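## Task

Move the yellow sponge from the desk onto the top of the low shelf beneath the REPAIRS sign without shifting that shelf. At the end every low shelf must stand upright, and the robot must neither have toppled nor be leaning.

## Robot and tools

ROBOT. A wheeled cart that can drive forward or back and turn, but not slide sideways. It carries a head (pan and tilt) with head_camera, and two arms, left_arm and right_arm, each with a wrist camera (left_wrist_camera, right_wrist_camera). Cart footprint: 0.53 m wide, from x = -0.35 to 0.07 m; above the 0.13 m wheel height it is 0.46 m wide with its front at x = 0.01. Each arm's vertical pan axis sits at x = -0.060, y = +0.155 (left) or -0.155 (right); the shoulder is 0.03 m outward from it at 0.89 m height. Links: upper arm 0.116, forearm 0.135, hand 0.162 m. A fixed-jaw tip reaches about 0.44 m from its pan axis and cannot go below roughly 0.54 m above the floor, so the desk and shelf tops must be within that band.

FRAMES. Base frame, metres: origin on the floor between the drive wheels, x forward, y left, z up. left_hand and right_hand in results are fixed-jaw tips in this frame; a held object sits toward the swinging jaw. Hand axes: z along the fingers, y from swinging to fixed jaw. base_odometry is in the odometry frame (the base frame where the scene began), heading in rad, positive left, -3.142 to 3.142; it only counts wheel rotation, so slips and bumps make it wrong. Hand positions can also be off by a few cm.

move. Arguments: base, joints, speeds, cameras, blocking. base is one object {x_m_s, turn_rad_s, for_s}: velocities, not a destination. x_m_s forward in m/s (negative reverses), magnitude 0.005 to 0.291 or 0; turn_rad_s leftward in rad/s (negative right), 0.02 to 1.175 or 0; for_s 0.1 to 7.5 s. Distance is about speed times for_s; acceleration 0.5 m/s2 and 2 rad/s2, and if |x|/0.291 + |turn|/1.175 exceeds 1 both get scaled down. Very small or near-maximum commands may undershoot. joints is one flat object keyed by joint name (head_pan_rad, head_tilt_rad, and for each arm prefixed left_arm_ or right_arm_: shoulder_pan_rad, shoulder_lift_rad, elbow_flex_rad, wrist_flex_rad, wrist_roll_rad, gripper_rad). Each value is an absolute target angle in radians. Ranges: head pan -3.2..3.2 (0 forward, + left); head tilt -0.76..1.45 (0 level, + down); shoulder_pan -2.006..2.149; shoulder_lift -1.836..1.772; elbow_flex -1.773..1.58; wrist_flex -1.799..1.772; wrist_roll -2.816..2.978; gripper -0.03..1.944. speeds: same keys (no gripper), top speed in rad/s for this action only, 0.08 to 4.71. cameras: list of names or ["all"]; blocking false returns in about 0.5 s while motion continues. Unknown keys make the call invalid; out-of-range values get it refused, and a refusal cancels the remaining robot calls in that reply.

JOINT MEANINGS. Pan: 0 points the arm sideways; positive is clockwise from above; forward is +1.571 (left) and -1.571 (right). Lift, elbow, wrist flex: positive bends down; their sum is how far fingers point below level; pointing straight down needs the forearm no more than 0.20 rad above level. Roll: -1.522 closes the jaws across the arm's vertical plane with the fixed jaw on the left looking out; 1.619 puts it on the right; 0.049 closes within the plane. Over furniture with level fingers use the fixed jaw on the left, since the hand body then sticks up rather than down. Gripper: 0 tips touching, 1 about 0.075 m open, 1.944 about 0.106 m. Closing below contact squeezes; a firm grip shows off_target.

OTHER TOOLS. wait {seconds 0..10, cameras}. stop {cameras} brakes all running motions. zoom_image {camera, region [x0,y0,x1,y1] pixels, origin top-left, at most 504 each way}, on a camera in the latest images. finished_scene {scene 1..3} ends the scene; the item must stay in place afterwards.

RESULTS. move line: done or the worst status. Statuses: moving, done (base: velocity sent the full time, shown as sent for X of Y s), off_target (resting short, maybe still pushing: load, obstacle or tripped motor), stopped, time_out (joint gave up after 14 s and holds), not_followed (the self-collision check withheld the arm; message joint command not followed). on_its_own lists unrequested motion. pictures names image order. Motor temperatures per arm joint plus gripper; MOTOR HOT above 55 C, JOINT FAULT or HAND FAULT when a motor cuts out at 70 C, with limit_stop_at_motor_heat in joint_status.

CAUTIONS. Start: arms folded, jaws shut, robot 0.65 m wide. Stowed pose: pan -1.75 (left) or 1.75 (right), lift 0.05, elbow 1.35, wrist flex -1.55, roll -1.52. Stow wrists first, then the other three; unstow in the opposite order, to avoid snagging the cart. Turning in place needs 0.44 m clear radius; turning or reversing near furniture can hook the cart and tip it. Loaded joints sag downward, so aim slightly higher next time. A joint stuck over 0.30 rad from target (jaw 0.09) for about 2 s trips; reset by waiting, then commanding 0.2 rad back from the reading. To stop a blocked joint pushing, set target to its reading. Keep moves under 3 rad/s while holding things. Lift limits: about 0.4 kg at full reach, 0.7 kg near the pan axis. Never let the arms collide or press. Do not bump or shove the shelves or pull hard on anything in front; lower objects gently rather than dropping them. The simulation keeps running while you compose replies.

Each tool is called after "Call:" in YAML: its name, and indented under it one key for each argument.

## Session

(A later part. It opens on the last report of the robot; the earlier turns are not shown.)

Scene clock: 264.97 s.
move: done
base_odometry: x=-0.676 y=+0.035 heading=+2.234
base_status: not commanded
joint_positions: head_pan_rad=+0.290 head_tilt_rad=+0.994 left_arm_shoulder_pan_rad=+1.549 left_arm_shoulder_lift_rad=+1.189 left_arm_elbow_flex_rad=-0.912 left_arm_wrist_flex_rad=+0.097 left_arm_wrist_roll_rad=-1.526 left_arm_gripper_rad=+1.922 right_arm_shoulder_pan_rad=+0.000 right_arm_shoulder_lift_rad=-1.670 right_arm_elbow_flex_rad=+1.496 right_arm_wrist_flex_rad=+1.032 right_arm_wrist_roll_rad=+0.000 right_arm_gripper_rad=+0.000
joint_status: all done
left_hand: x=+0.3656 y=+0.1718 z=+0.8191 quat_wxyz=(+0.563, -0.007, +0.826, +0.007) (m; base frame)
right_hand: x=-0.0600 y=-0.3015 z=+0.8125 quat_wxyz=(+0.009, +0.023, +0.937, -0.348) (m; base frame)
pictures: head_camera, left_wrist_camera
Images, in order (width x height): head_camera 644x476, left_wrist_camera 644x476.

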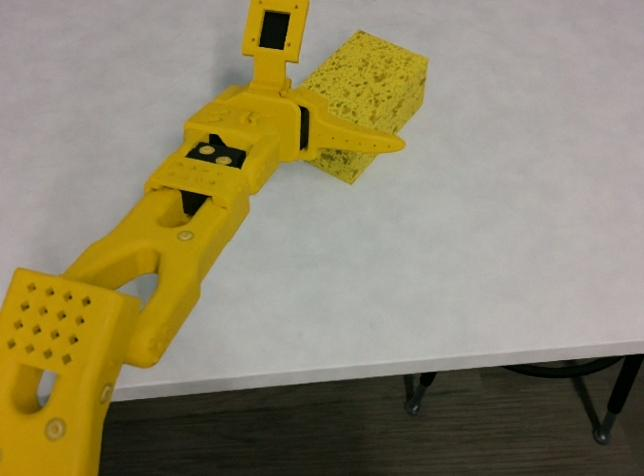

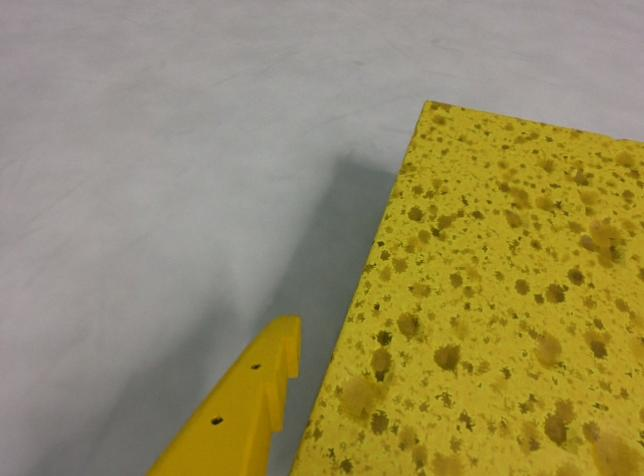

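Call:
move:
  joints: {"left_arm_shoulder_lift_rad": 1.23, "left_arm_elbow_flex_rad": -0.95, "left_arm_wrist_flex_rad": 0.10}
  speeds: {"left_arm_shoulder_lift_rad": 0.2}
  cameras: ["left_wrist_camera"]

Call:
move:
  joints: {"left_arm_gripper_rad": 0.55}
  cameras: ["left_wrist_camera", "head_camera"]

Scene clock: 275.83 s.
move: done
base_odometry: x=-0.676 y=+0.035 heading=+2.234
base_status: not commanded
joint_positions: head_pan_rad=+0.290 head_tilt_rad=+0.994 left_arm_shoulder_pan_rad=+1.549 left_arm_shoulder_lift_rad=+1.248 left_arm_elbow_flex_rad=-0.912 left_arm_wrist_flex_rad=+0.099 left_arm_wrist_roll_rad=-1.526 left_arm_gripper_rad=+1.922 right_arm_shoulder_pan_rad=+0.000 right_arm_shoulder_lift_rad=-1.670 right_arm_elbow_flex_rad=+1.496 right_arm_wrist_flex_rad=+1.032 right_arm_wrist_roll_rad=+0.000 right_arm_gripper_rad=+0.000
joint_status: all done
left_hand: x=+0.3604 y=+0.1717 z=+0.7960 quat_wxyz=(+0.538, -0.008, +0.843, +0.007) (m; base frame)
right_hand: x=-0.0600 y=-0.3015 z=+0.8125 quat_wxyz=(+0.009, +0.023, +0.937, -0.348) (m; base frame)
pictures: left_wrist_camera
Images, in order (width x height): left_wrist_camera 644x476.

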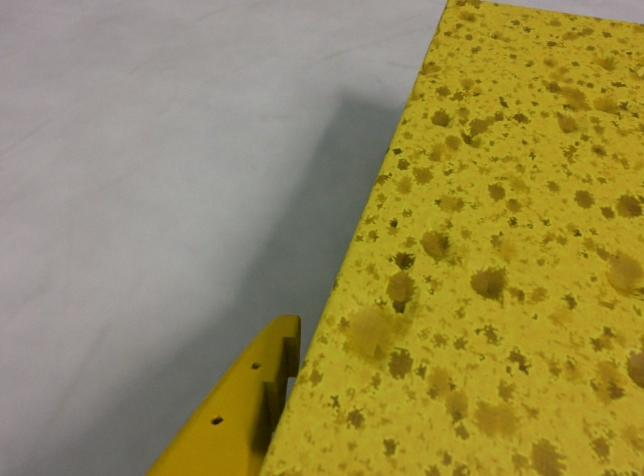

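Scene clock: 277.07 s.
move: off_target
base_odometry: x=-0.676 y=+0.035 heading=+2.234
base_status: not commanded
joint_positions: head_pan_rad=+0.290 head_tilt_rad=+0.994 left_arm_shoulder_pan_rad=+1.549 left_arm_shoulder_lift_rad=+1.248 left_arm_elbow_flex_rad=-0.915 left_arm_wrist_flex_rad=+0.099 left_arm_wrist_roll_rad=-1.519 left_arm_gripper_rad=+0.923 right_arm_shoulder_pan_rad=+0.000 right_arm_shoulder_lift_rad=-1.670 right_arm_elbow_flex_rad=+1.496 right_arm_wrist_flex_rad=+1.032 right_arm_wrist_roll_rad=+0.000 right_arm_gripper_rad=+0.000
joint_status: left_arm_gripper_rad off_target (ended at +0.923, target +0.550)
left_hand: x=+0.3607 y=+0.1717 z=+0.7968 quat_wxyz=(+0.540, -0.010, +0.842, +0.005) (m; base frame)
right_hand: x=-0.0600 y=-0.3015 z=+0.8125 quat_wxyz=(+0.009, +0.023, +0.937, -0.348) (m; base frame)
pictures: head_camera, left_wrist_camera
Images, in order (width x height): head_camera 644x476, left_wrist_camera 644x476.

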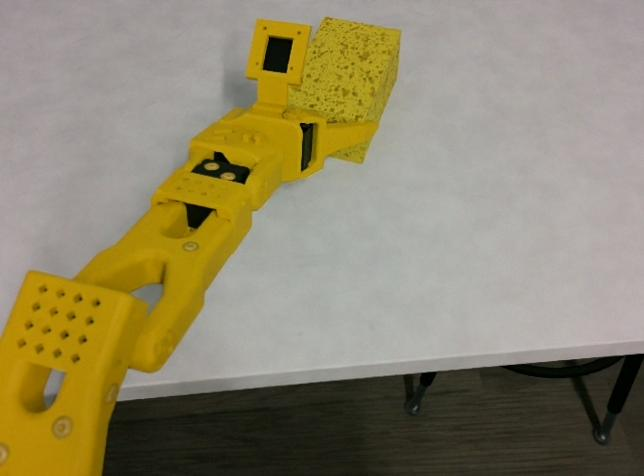

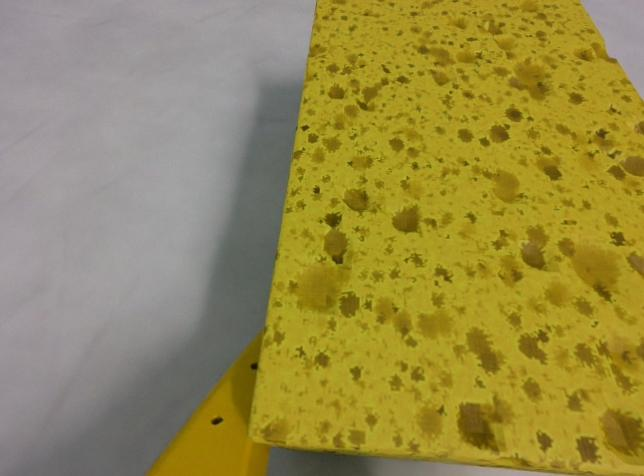

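Call:
move:
  joints: {"left_arm_gripper_rad": 0.78, "left_arm_shoulder_lift_rad": 0.8, "left_arm_elbow_flex_rad": -0.75, "left_arm_wrist_flex_rad": 0.25}
  speeds: {"left_arm_shoulder_lift_rad": 0.4, "left_arm_elbow_flex_rad": 0.2, "left_arm_wrist_flex_rad": 0.15}
  cameras: ["left_wrist_camera", "head_camera"]

Scene clock: 285.00 s.
move: off_target
base_odometry: x=-0.676 y=+0.035 heading=+2.234
base_status: not commanded
joint_positions: head_pan_rad=+0.290 head_tilt_rad=+0.994 left_arm_shoulder_pan_rad=+1.549 left_arm_shoulder_lift_rad=+0.881 left_arm_elbow_flex_rad=-0.743 left_arm_wrist_flex_rad=+0.249 left_arm_wrist_roll_rad=-1.526 left_arm_gripper_rad=+0.951 right_arm_shoulder_pan_rad=+0.000 right_arm_shoulder_lift_rad=-1.670 right_arm_elbow_flex_rad=+1.496 right_arm_wrist_flex_rad=+1.032 right_arm_wrist_roll_rad=+0.000 right_arm_gripper_rad=+0.000
joint_status: left_arm_gripper_rad off_target (ended at +0.951, target +0.780); the others done
left_hand: x=+0.3577 y=+0.1716 z=+0.8700 quat_wxyz=(+0.558, -0.007, +0.830, +0.007) (m; base frame)
right_hand: x=-0.0600 y=-0.3015 z=+0.8125 quat_wxyz=(+0.009, +0.023, +0.937, -0.348) (m; base frame)
pictures: head_camera, left_wrist_camera
Images, in order (width x height): head_camera 644x476, left_wrist_camera 644x476.

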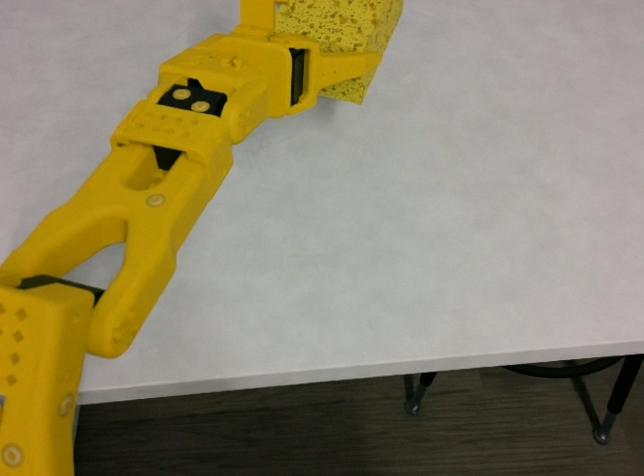

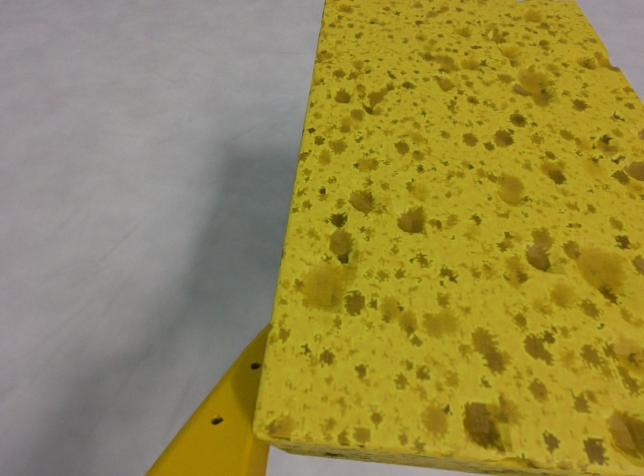

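Call:
move:
  joints: {"left_arm_shoulder_lift_rad": -0.3, "left_arm_elbow_flex_rad": 0.65, "left_arm_wrist_flex_rad": 0.05, "head_pan_rad": 0, "head_tilt_rad": 0.6}
  speeds: {"left_arm_shoulder_lift_rad": 0.8, "left_arm_elbow_flex_rad": 0.93, "left_arm_wrist_flex_rad": 0.2}
  base: {"x_m_s": -0.15, "for_s": 0.95}

Call:
move:
  base: {"turn_rad_s": 0.5, "for_s": 1.32}

Call:
move:
  base: {"x_m_s": -0.25, "for_s": 3.35}

Call:
move:
  base: {"turn_rad_s": 0.6, "for_s": 2.05}
  joints: {"head_pan_rad": 0.2, "head_tilt_rad": 0.8}
  cameras: ["left_wrist_camera", "head_camera"]

Scene clock: 303.30 s.
move: done
base_odometry: x=-0.586 y=-0.079 heading=+2.235
base_status: done (sent for 0.97 of 0.97 s)
joint_positions: head_pan_rad=+0.009 head_tilt_rad=+0.613 left_arm_shoulder_pan_rad=+1.549 left_arm_shoulder_lift_rad=-0.249 left_arm_elbow_flex_rad=+0.657 left_arm_wrist_flex_rad=+0.068 left_arm_wrist_roll_rad=-1.526 left_arm_gripper_rad=+0.951 right_arm_shoulder_pan_rad=-0.002 right_arm_shoulder_lift_rad=-1.670 right_arm_elbow_flex_rad=+1.496 right_arm_wrist_flex_rad=+1.032 right_arm_wrist_roll_rad=+0.000 right_arm_gripper_rad=+0.000
joint_status: all done
left_hand: x=+0.2380 y=+0.1691 z=+0.8876 quat_wxyz=(+0.521, -0.008, +0.854, +0.006) (m; base frame)
right_hand: x=-0.0597 y=-0.3015 z=+0.8125 quat_wxyz=(+0.009, +0.022, +0.937, -0.348) (m; base frame)
pictures: none

Scene clock: 305.27 s.
move: done
base_odometry: x=-0.586 y=-0.079 heading=+2.900
base_status: done (sent for 1.33 of 1.33 s)
joint_positions: head_pan_rad=+0.009 head_tilt_rad=+0.613 left_arm_shoulder_pan_rad=+1.543 left_arm_shoulder_lift_rad=-0.251 left_arm_elbow_flex_rad=+0.657 left_arm_wrist_flex_rad=+0.068 left_arm_wrist_roll_rad=-1.526 left_arm_gripper_rad=+0.951 right_arm_shoulder_pan_rad=-0.004 right_arm_shoulder_lift_rad=-1.670 right_arm_elbow_flex_rad=+1.496 right_arm_wrist_flex_rad=+1.032 right_arm_wrist_roll_rad=+0.000 right_arm_gripper_rad=+0.000
joint_status: not commanded
left_hand: x=+0.2380 y=+0.1709 z=+0.8880 quat_wxyz=(+0.521, -0.010, +0.853, +0.008) (m; base frame)
right_hand: x=-0.0595 y=-0.3015 z=+0.8125 quat_wxyz=(+0.009, +0.021, +0.937, -0.348) (m; base frame)
pictures: none

Scene clock: 309.97 s.
move: done
base_odometry: x=+0.232 y=-0.279 heading=+2.901
base_status: done (sent for 3.37 of 3.37 s)
joint_positions: head_pan_rad=+0.009 head_tilt_rad=+0.613 left_arm_shoulder_pan_rad=+1.543 left_arm_shoulder_lift_rad=-0.251 left_arm_elbow_flex_rad=+0.657 left_arm_wrist_flex_rad=+0.068 left_arm_wrist_roll_rad=-1.526 left_arm_gripper_rad=+0.951 right_arm_shoulder_pan_rad=-0.004 right_arm_shoulder_lift_rad=-1.670 right_arm_elbow_flex_rad=+1.496 right_arm_wrist_flex_rad=+1.032 right_arm_wrist_roll_rad=+0.000 right_arm_gripper_rad=+0.000
joint_status: not commanded
left_hand: x=+0.2380 y=+0.1709 z=+0.8880 quat_wxyz=(+0.521, -0.010, +0.853, +0.008) (m; base frame)
right_hand: x=-0.0595 y=-0.3015 z=+0.8125 quat_wxyz=(+0.009, +0.021, +0.937, -0.348) (m; base frame)
pictures: none

Scene clock: 312.73 s.
move: done
base_odometry: x=+0.232 y=-0.279 heading=-2.144
base_status: done (sent for 2.07 of 2.07 s)
joint_positions: head_pan_rad=+0.189 head_tilt_rad=+0.794 left_arm_shoulder_pan_rad=+1.542 left_arm_shoulder_lift_rad=-0.251 left_arm_elbow_flex_rad=+0.657 left_arm_wrist_flex_rad=+0.068 left_arm_wrist_roll_rad=-1.526 left_arm_gripper_rad=+0.951 right_arm_shoulder_pan_rad=+0.000 right_arm_shoulder_lift_rad=-1.670 right_arm_elbow_flex_rad=+1.496 right_arm_wrist_flex_rad=+1.032 right_arm_wrist_roll_rad=+0.000 right_arm_gripper_rad=+0.000
joint_status: all done
left_hand: x=+0.2379 y=+0.1714 z=+0.8880 quat_wxyz=(+0.521, -0.011, +0.853, +0.008) (m; base frame)
right_hand: x=-0.0600 y=-0.3015 z=+0.8125 quat_wxyz=(+0.009, +0.023, +0.937, -0.348) (m; base frame)
pictures: head_camera, left_wrist_camera
Images, in order (width x height): head_camera 644x476, left_wrist_camera 644x476.

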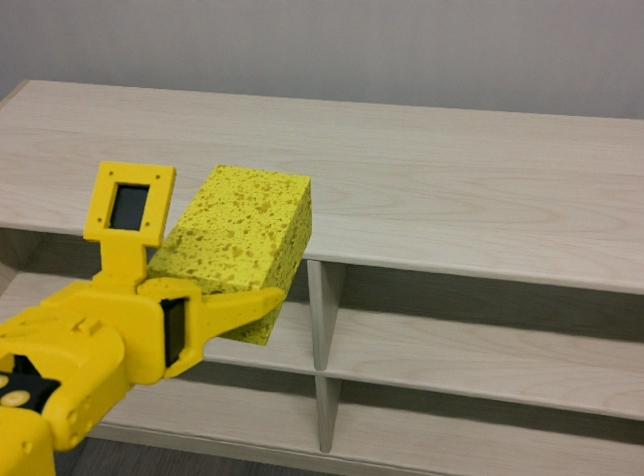

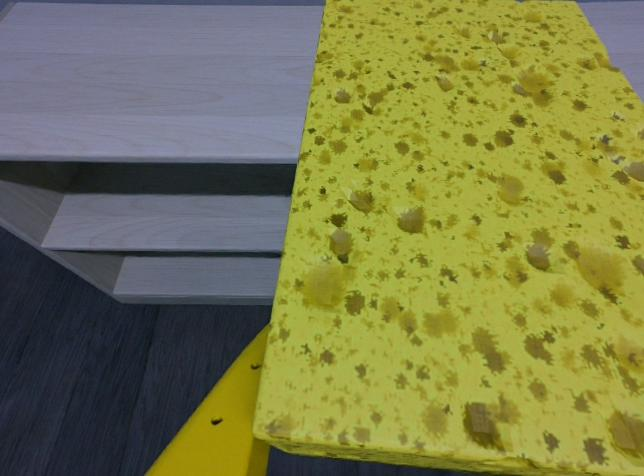

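Call:
move:
  base: {"x_m_s": 0.2, "for_s": 2.05}
  joints: {"head_pan_rad": 0.3, "head_tilt_rad": 1.05}

Call:
move:
  joints: {"left_arm_shoulder_lift_rad": 0.763, "left_arm_elbow_flex_rad": 0.6, "left_arm_wrist_flex_rad": -0.93}
  speeds: {"left_arm_shoulder_lift_rad": 1.0, "left_arm_elbow_flex_rad": 0.3, "left_arm_wrist_flex_rad": 0.95}

Call:
move:
  joints: {"left_arm_shoulder_lift_rad": 1.5, "left_arm_elbow_flex_rad": 0.0, "left_arm_wrist_flex_rad": -1.0}
  speeds: {"left_arm_shoulder_lift_rad": 0.5, "left_arm_elbow_flex_rad": 0.4, "left_arm_wrist_flex_rad": 0.5}
  cameras: ["head_camera", "left_wrist_camera"]

Scene clock: 330.47 s.
move: done
base_odometry: x=+0.008 y=-0.628 heading=-2.142
base_status: done (sent for 2.07 of 2.07 s)
joint_positions: head_pan_rad=+0.290 head_tilt_rad=+1.045 left_arm_shoulder_pan_rad=+1.542 left_arm_shoulder_lift_rad=-0.251 left_arm_elbow_flex_rad=+0.657 left_arm_wrist_flex_rad=+0.068 left_arm_wrist_roll_rad=-1.526 left_arm_gripper_rad=+0.951 right_arm_shoulder_pan_rad=+0.001 right_arm_shoulder_lift_rad=-1.670 right_arm_elbow_flex_rad=+1.496 right_arm_wrist_flex_rad=+1.032 right_arm_wrist_roll_rad=+0.000 right_arm_gripper_rad=+0.000
joint_status: all done
left_hand: x=+0.2379 y=+0.1714 z=+0.8880 quat_wxyz=(+0.521, -0.011, +0.853, +0.008) (m; base frame)
right_hand: x=-0.0602 y=-0.3015 z=+0.8125 quat_wxyz=(+0.008, +0.023, +0.937, -0.348) (m; base frame)
pictures: none

Scene clock: 332.23 s.
move: done
base_odometry: x=+0.008 y=-0.628 heading=-2.142
base_status: not commanded
joint_positions: head_pan_rad=+0.290 head_tilt_rad=+1.045 left_arm_shoulder_pan_rad=+1.542 left_arm_shoulder_lift_rad=+0.769 left_arm_elbow_flex_rad=+0.622 left_arm_wrist_flex_rad=-0.912 left_arm_wrist_roll_rad=-1.526 left_arm_gripper_rad=+0.951 right_arm_shoulder_pan_rad=+0.001 right_arm_shoulder_lift_rad=-1.670 right_arm_elbow_flex_rad=+1.496 right_arm_wrist_flex_rad=+1.032 right_arm_wrist_roll_rad=+0.000 right_arm_gripper_rad=+0.000
joint_status: all done
left_hand: x=+0.2401 y=+0.1714 z=+0.7495 quat_wxyz=(+0.519, -0.011, +0.854, +0.008) (m; base frame)
right_hand: x=-0.0602 y=-0.3015 z=+0.8125 quat_wxyz=(+0.008, +0.023, +0.937, -0.348) (m; base frame)
pictures: none

Scene clock: 334.30 s.
move: done
base_odometry: x=+0.008 y=-0.628 heading=-2.142
base_status: not commanded
joint_positions: head_pan_rad=+0.290 head_tilt_rad=+1.045 left_arm_shoulder_pan_rad=+1.542 left_arm_shoulder_lift_rad=+1.508 left_arm_elbow_flex_rad=+0.020 left_arm_wrist_flex_rad=-0.983 left_arm_wrist_roll_rad=-1.526 left_arm_gripper_rad=+0.951 right_arm_shoulder_pan_rad=+0.001 right_arm_shoulder_lift_rad=-1.670 right_arm_elbow_flex_rad=+1.496 right_arm_wrist_flex_rad=+1.032 right_arm_wrist_roll_rad=+0.000 right_arm_gripper_rad=+0.000
joint_status: all done
left_hand: x=+0.2321 y=+0.1712 z=+0.6550 quat_wxyz=(+0.490, -0.011, +0.872, +0.008) (m; base frame)
right_hand: x=-0.0602 y=-0.3015 z=+0.8125 quat_wxyz=(+0.008, +0.023, +0.937, -0.348) (m; base frame)
pictures: head_camera, left_wrist_camera
Images, in order (width x height): head_camera 644x476, left_wrist_camera 644x476.

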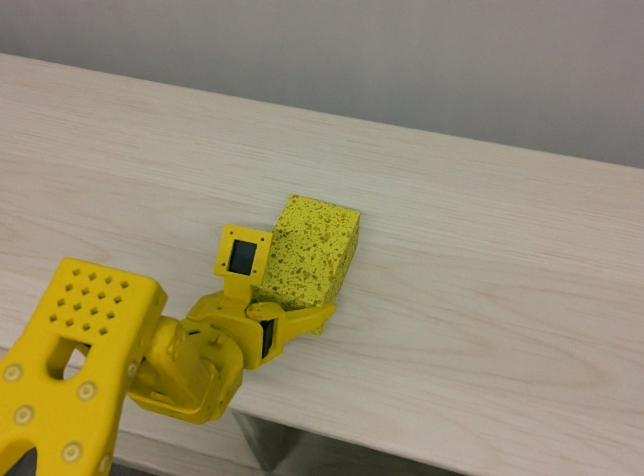

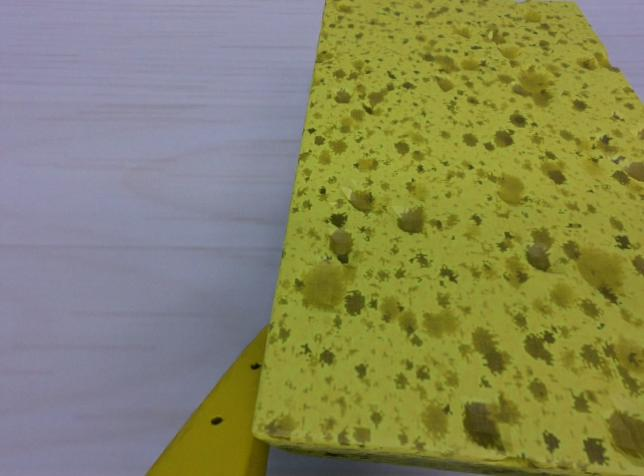

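Call:
move:
  joints: {"left_arm_shoulder_lift_rad": 1.73, "left_arm_elbow_flex_rad": -0.19, "left_arm_wrist_flex_rad": -1.01}
  speeds: {"left_arm_shoulder_lift_rad": 0.25, "left_arm_elbow_flex_rad": 0.22, "left_arm_wrist_flex_rad": 0.1}
  cameras: ["left_wrist_camera"]

Call:
move:
  joints: {"left_arm_wrist_flex_rad": -0.92}
  speeds: {"left_arm_wrist_flex_rad": 0.15}
  cameras: ["left_wrist_camera", "head_camera"]

Scene clock: 341.97 s.
move: done
base_odometry: x=+0.008 y=-0.628 heading=-2.142
base_status: not commanded
joint_positions: head_pan_rad=+0.290 head_tilt_rad=+1.045 left_arm_shoulder_pan_rad=+1.546 left_arm_shoulder_lift_rad=+1.716 left_arm_elbow_flex_rad=-0.190 left_arm_wrist_flex_rad=-1.017 left_arm_wrist_roll_rad=-1.526 left_arm_gripper_rad=+0.951 right_arm_shoulder_pan_rad=+0.001 right_arm_shoulder_lift_rad=-1.670 right_arm_elbow_flex_rad=+1.496 right_arm_wrist_flex_rad=+1.032 right_arm_wrist_roll_rad=+0.000 right_arm_gripper_rad=+0.000
joint_status: all done
left_hand: x=+0.2288 y=+0.1698 z=+0.6371 quat_wxyz=(+0.506, -0.009, +0.862, +0.007) (m; base frame)
right_hand: x=-0.0602 y=-0.3015 z=+0.8125 quat_wxyz=(+0.008, +0.023, +0.937, -0.348) (m; base frame)
pictures: left_wrist_camera
Images, in order (width x height): left_wrist_camera 644x476.

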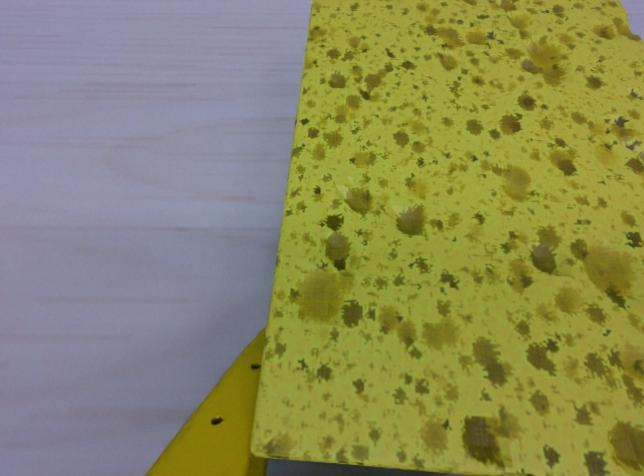

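Scene clock: 342.97 s.
move: off_target
base_odometry: x=+0.008 y=-0.628 heading=-2.142
base_status: not commanded
joint_positions: head_pan_rad=+0.290 head_tilt_rad=+1.045 left_arm_shoulder_pan_rad=+1.548 left_arm_shoulder_lift_rad=+1.714 left_arm_elbow_flex_rad=-0.199 left_arm_wrist_flex_rad=-0.983 left_arm_wrist_roll_rad=-1.526 left_arm_gripper_rad=+0.953 right_arm_shoulder_pan_rad=+0.001 right_arm_shoulder_lift_rad=-1.670 right_arm_elbow_flex_rad=+1.496 right_arm_wrist_flex_rad=+1.032 right_arm_wrist_roll_rad=+0.000 right_arm_gripper_rad=+0.000
joint_status: left_arm_wrist_flex_rad off_target (ended at -0.982, target -0.920)
left_hand: x=+0.2285 y=+0.1693 z=+0.6342 quat_wxyz=(+0.496, -0.008, +0.868, +0.007) (m; base frame)
right_hand: x=-0.0602 y=-0.3015 z=+0.8125 quat_wxyz=(+0.008, +0.023, +0.937, -0.348) (m; base frame)
pictures: head_camera, left_wrist_camera
Images, in order (width x height): head_camera 644x476, left_wrist_camera 644x476.

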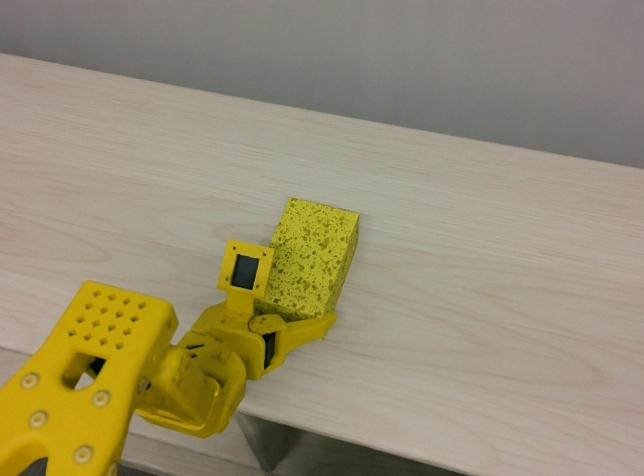

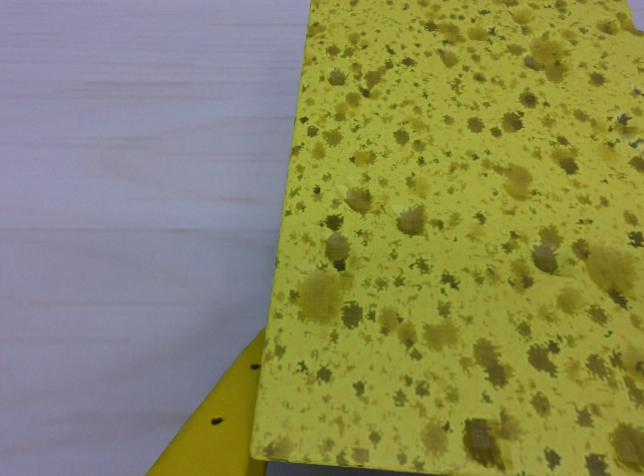

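Call:
move:
  joints: {"left_arm_shoulder_lift_rad": 1.77, "left_arm_elbow_flex_rad": -0.2, "left_arm_wrist_flex_rad": -1.05}
  speeds: {"left_arm_shoulder_lift_rad": 0.2, "left_arm_elbow_flex_rad": 0.2, "left_arm_wrist_flex_rad": 0.3}

Call:
move:
  joints: {"left_arm_gripper_rad": 1.3}
  cameras: ["head_camera", "left_wrist_camera"]

Scene clock: 351.00 s.
move: done
base_odometry: x=+0.008 y=-0.628 heading=-2.142
base_status: not commanded
joint_positions: head_pan_rad=+0.290 head_tilt_rad=+1.045 left_arm_shoulder_pan_rad=+1.545 left_arm_shoulder_lift_rad=+1.745 left_arm_elbow_flex_rad=-0.205 left_arm_wrist_flex_rad=-1.052 left_arm_wrist_roll_rad=-1.526 left_arm_gripper_rad=+0.953 right_arm_shoulder_pan_rad=+0.001 right_arm_shoulder_lift_rad=-1.670 right_arm_elbow_flex_rad=+1.496 right_arm_wrist_flex_rad=+1.032 right_arm_wrist_roll_rad=+0.000 right_arm_gripper_rad=+0.000
joint_status: all done
left_hand: x=+0.2272 y=+0.1702 z=+0.6369 quat_wxyz=(+0.515, -0.010, +0.857, +0.008) (m; base frame)
right_hand: x=-0.0602 y=-0.3015 z=+0.8125 quat_wxyz=(+0.008, +0.023, +0.937, -0.348) (m; base frame)
pictures: none

Scene clock: 351.77 s.
move: done
base_odometry: x=+0.008 y=-0.628 heading=-2.142
base_status: not commanded
joint_positions: head_pan_rad=+0.290 head_tilt_rad=+1.045 left_arm_shoulder_pan_rad=+1.548 left_arm_shoulder_lift_rad=+1.775 left_arm_elbow_flex_rad=-0.197 left_arm_wrist_flex_rad=-1.040 left_arm_wrist_roll_rad=-1.526 left_arm_gripper_rad=+1.292 right_arm_shoulder_pan_rad=+0.000 right_arm_shoulder_lift_rad=-1.670 right_arm_elbow_flex_rad=+1.496 right_arm_wrist_flex_rad=+1.032 right_arm_wrist_roll_rad=+0.000 right_arm_gripper_rad=+0.000
joint_status: all done
left_hand: x=+0.2166 y=+0.1691 z=+0.6263 quat_wxyz=(+0.494, -0.008, +0.870, +0.006) (m; base frame)
right_hand: x=-0.0600 y=-0.3015 z=+0.8125 quat_wxyz=(+0.009, +0.023, +0.937, -0.348) (m; base frame)
pictures: head_camera, left_wrist_camera
Images, in order (width x height): head_camera 644x476, left_wrist_camera 644x476.

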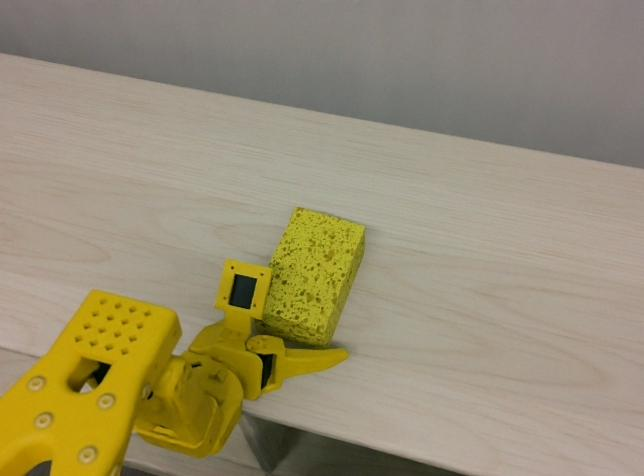

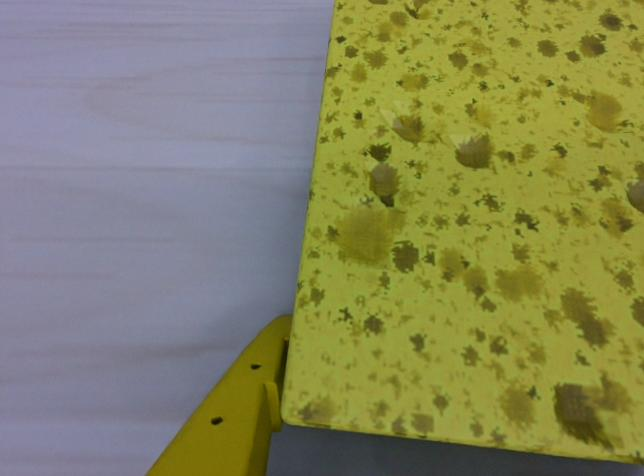

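Placed. Withdraw by reversing the base straight back.

Call:
move:
  base: {"x_m_s": -0.12, "for_s": 1.6}
  joints: {"left_arm_gripper_rad": 1.6}
  cameras: ["head_camera"]

Scene clock: 359.77 s.
move: done
base_odometry: x=+0.112 y=-0.466 heading=-2.141
base_status: done (sent for 1.6 of 1.6 s)
joint_positions: head_pan_rad=+0.290 head_tilt_rad=+1.045 left_arm_shoulder_pan_rad=+1.548 left_arm_shoulder_lift_rad=+1.775 left_arm_elbow_flex_rad=-0.197 left_arm_wrist_flex_rad=-1.040 left_arm_wrist_roll_rad=-1.526 left_arm_gripper_rad=+1.592 right_arm_shoulder_pan_rad=-0.002 right_arm_shoulder_lift_rad=-1.670 right_arm_elbow_flex_rad=+1.496 right_arm_wrist_flex_rad=+1.032 right_arm_wrist_roll_rad=+0.000 right_arm_gripper_rad=+0.000
joint_status: all done
left_hand: x=+0.2166 y=+0.1691 z=+0.6263 quat_wxyz=(+0.494, -0.008, +0.870, +0.006) (m; base frame)
right_hand: x=-0.0597 y=-0.3015 z=+0.8125 quat_wxyz=(+0.009, +0.022, +0.937, -0.348) (m; base frame)
pictures: head_camera
Images, in order (width x height): head_camera 644x476.

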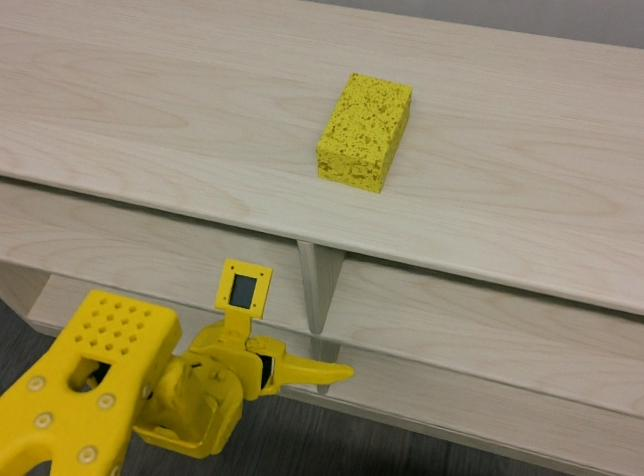

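Call:
finished_scene:
  scene: 2

The scene is finished: the task was done.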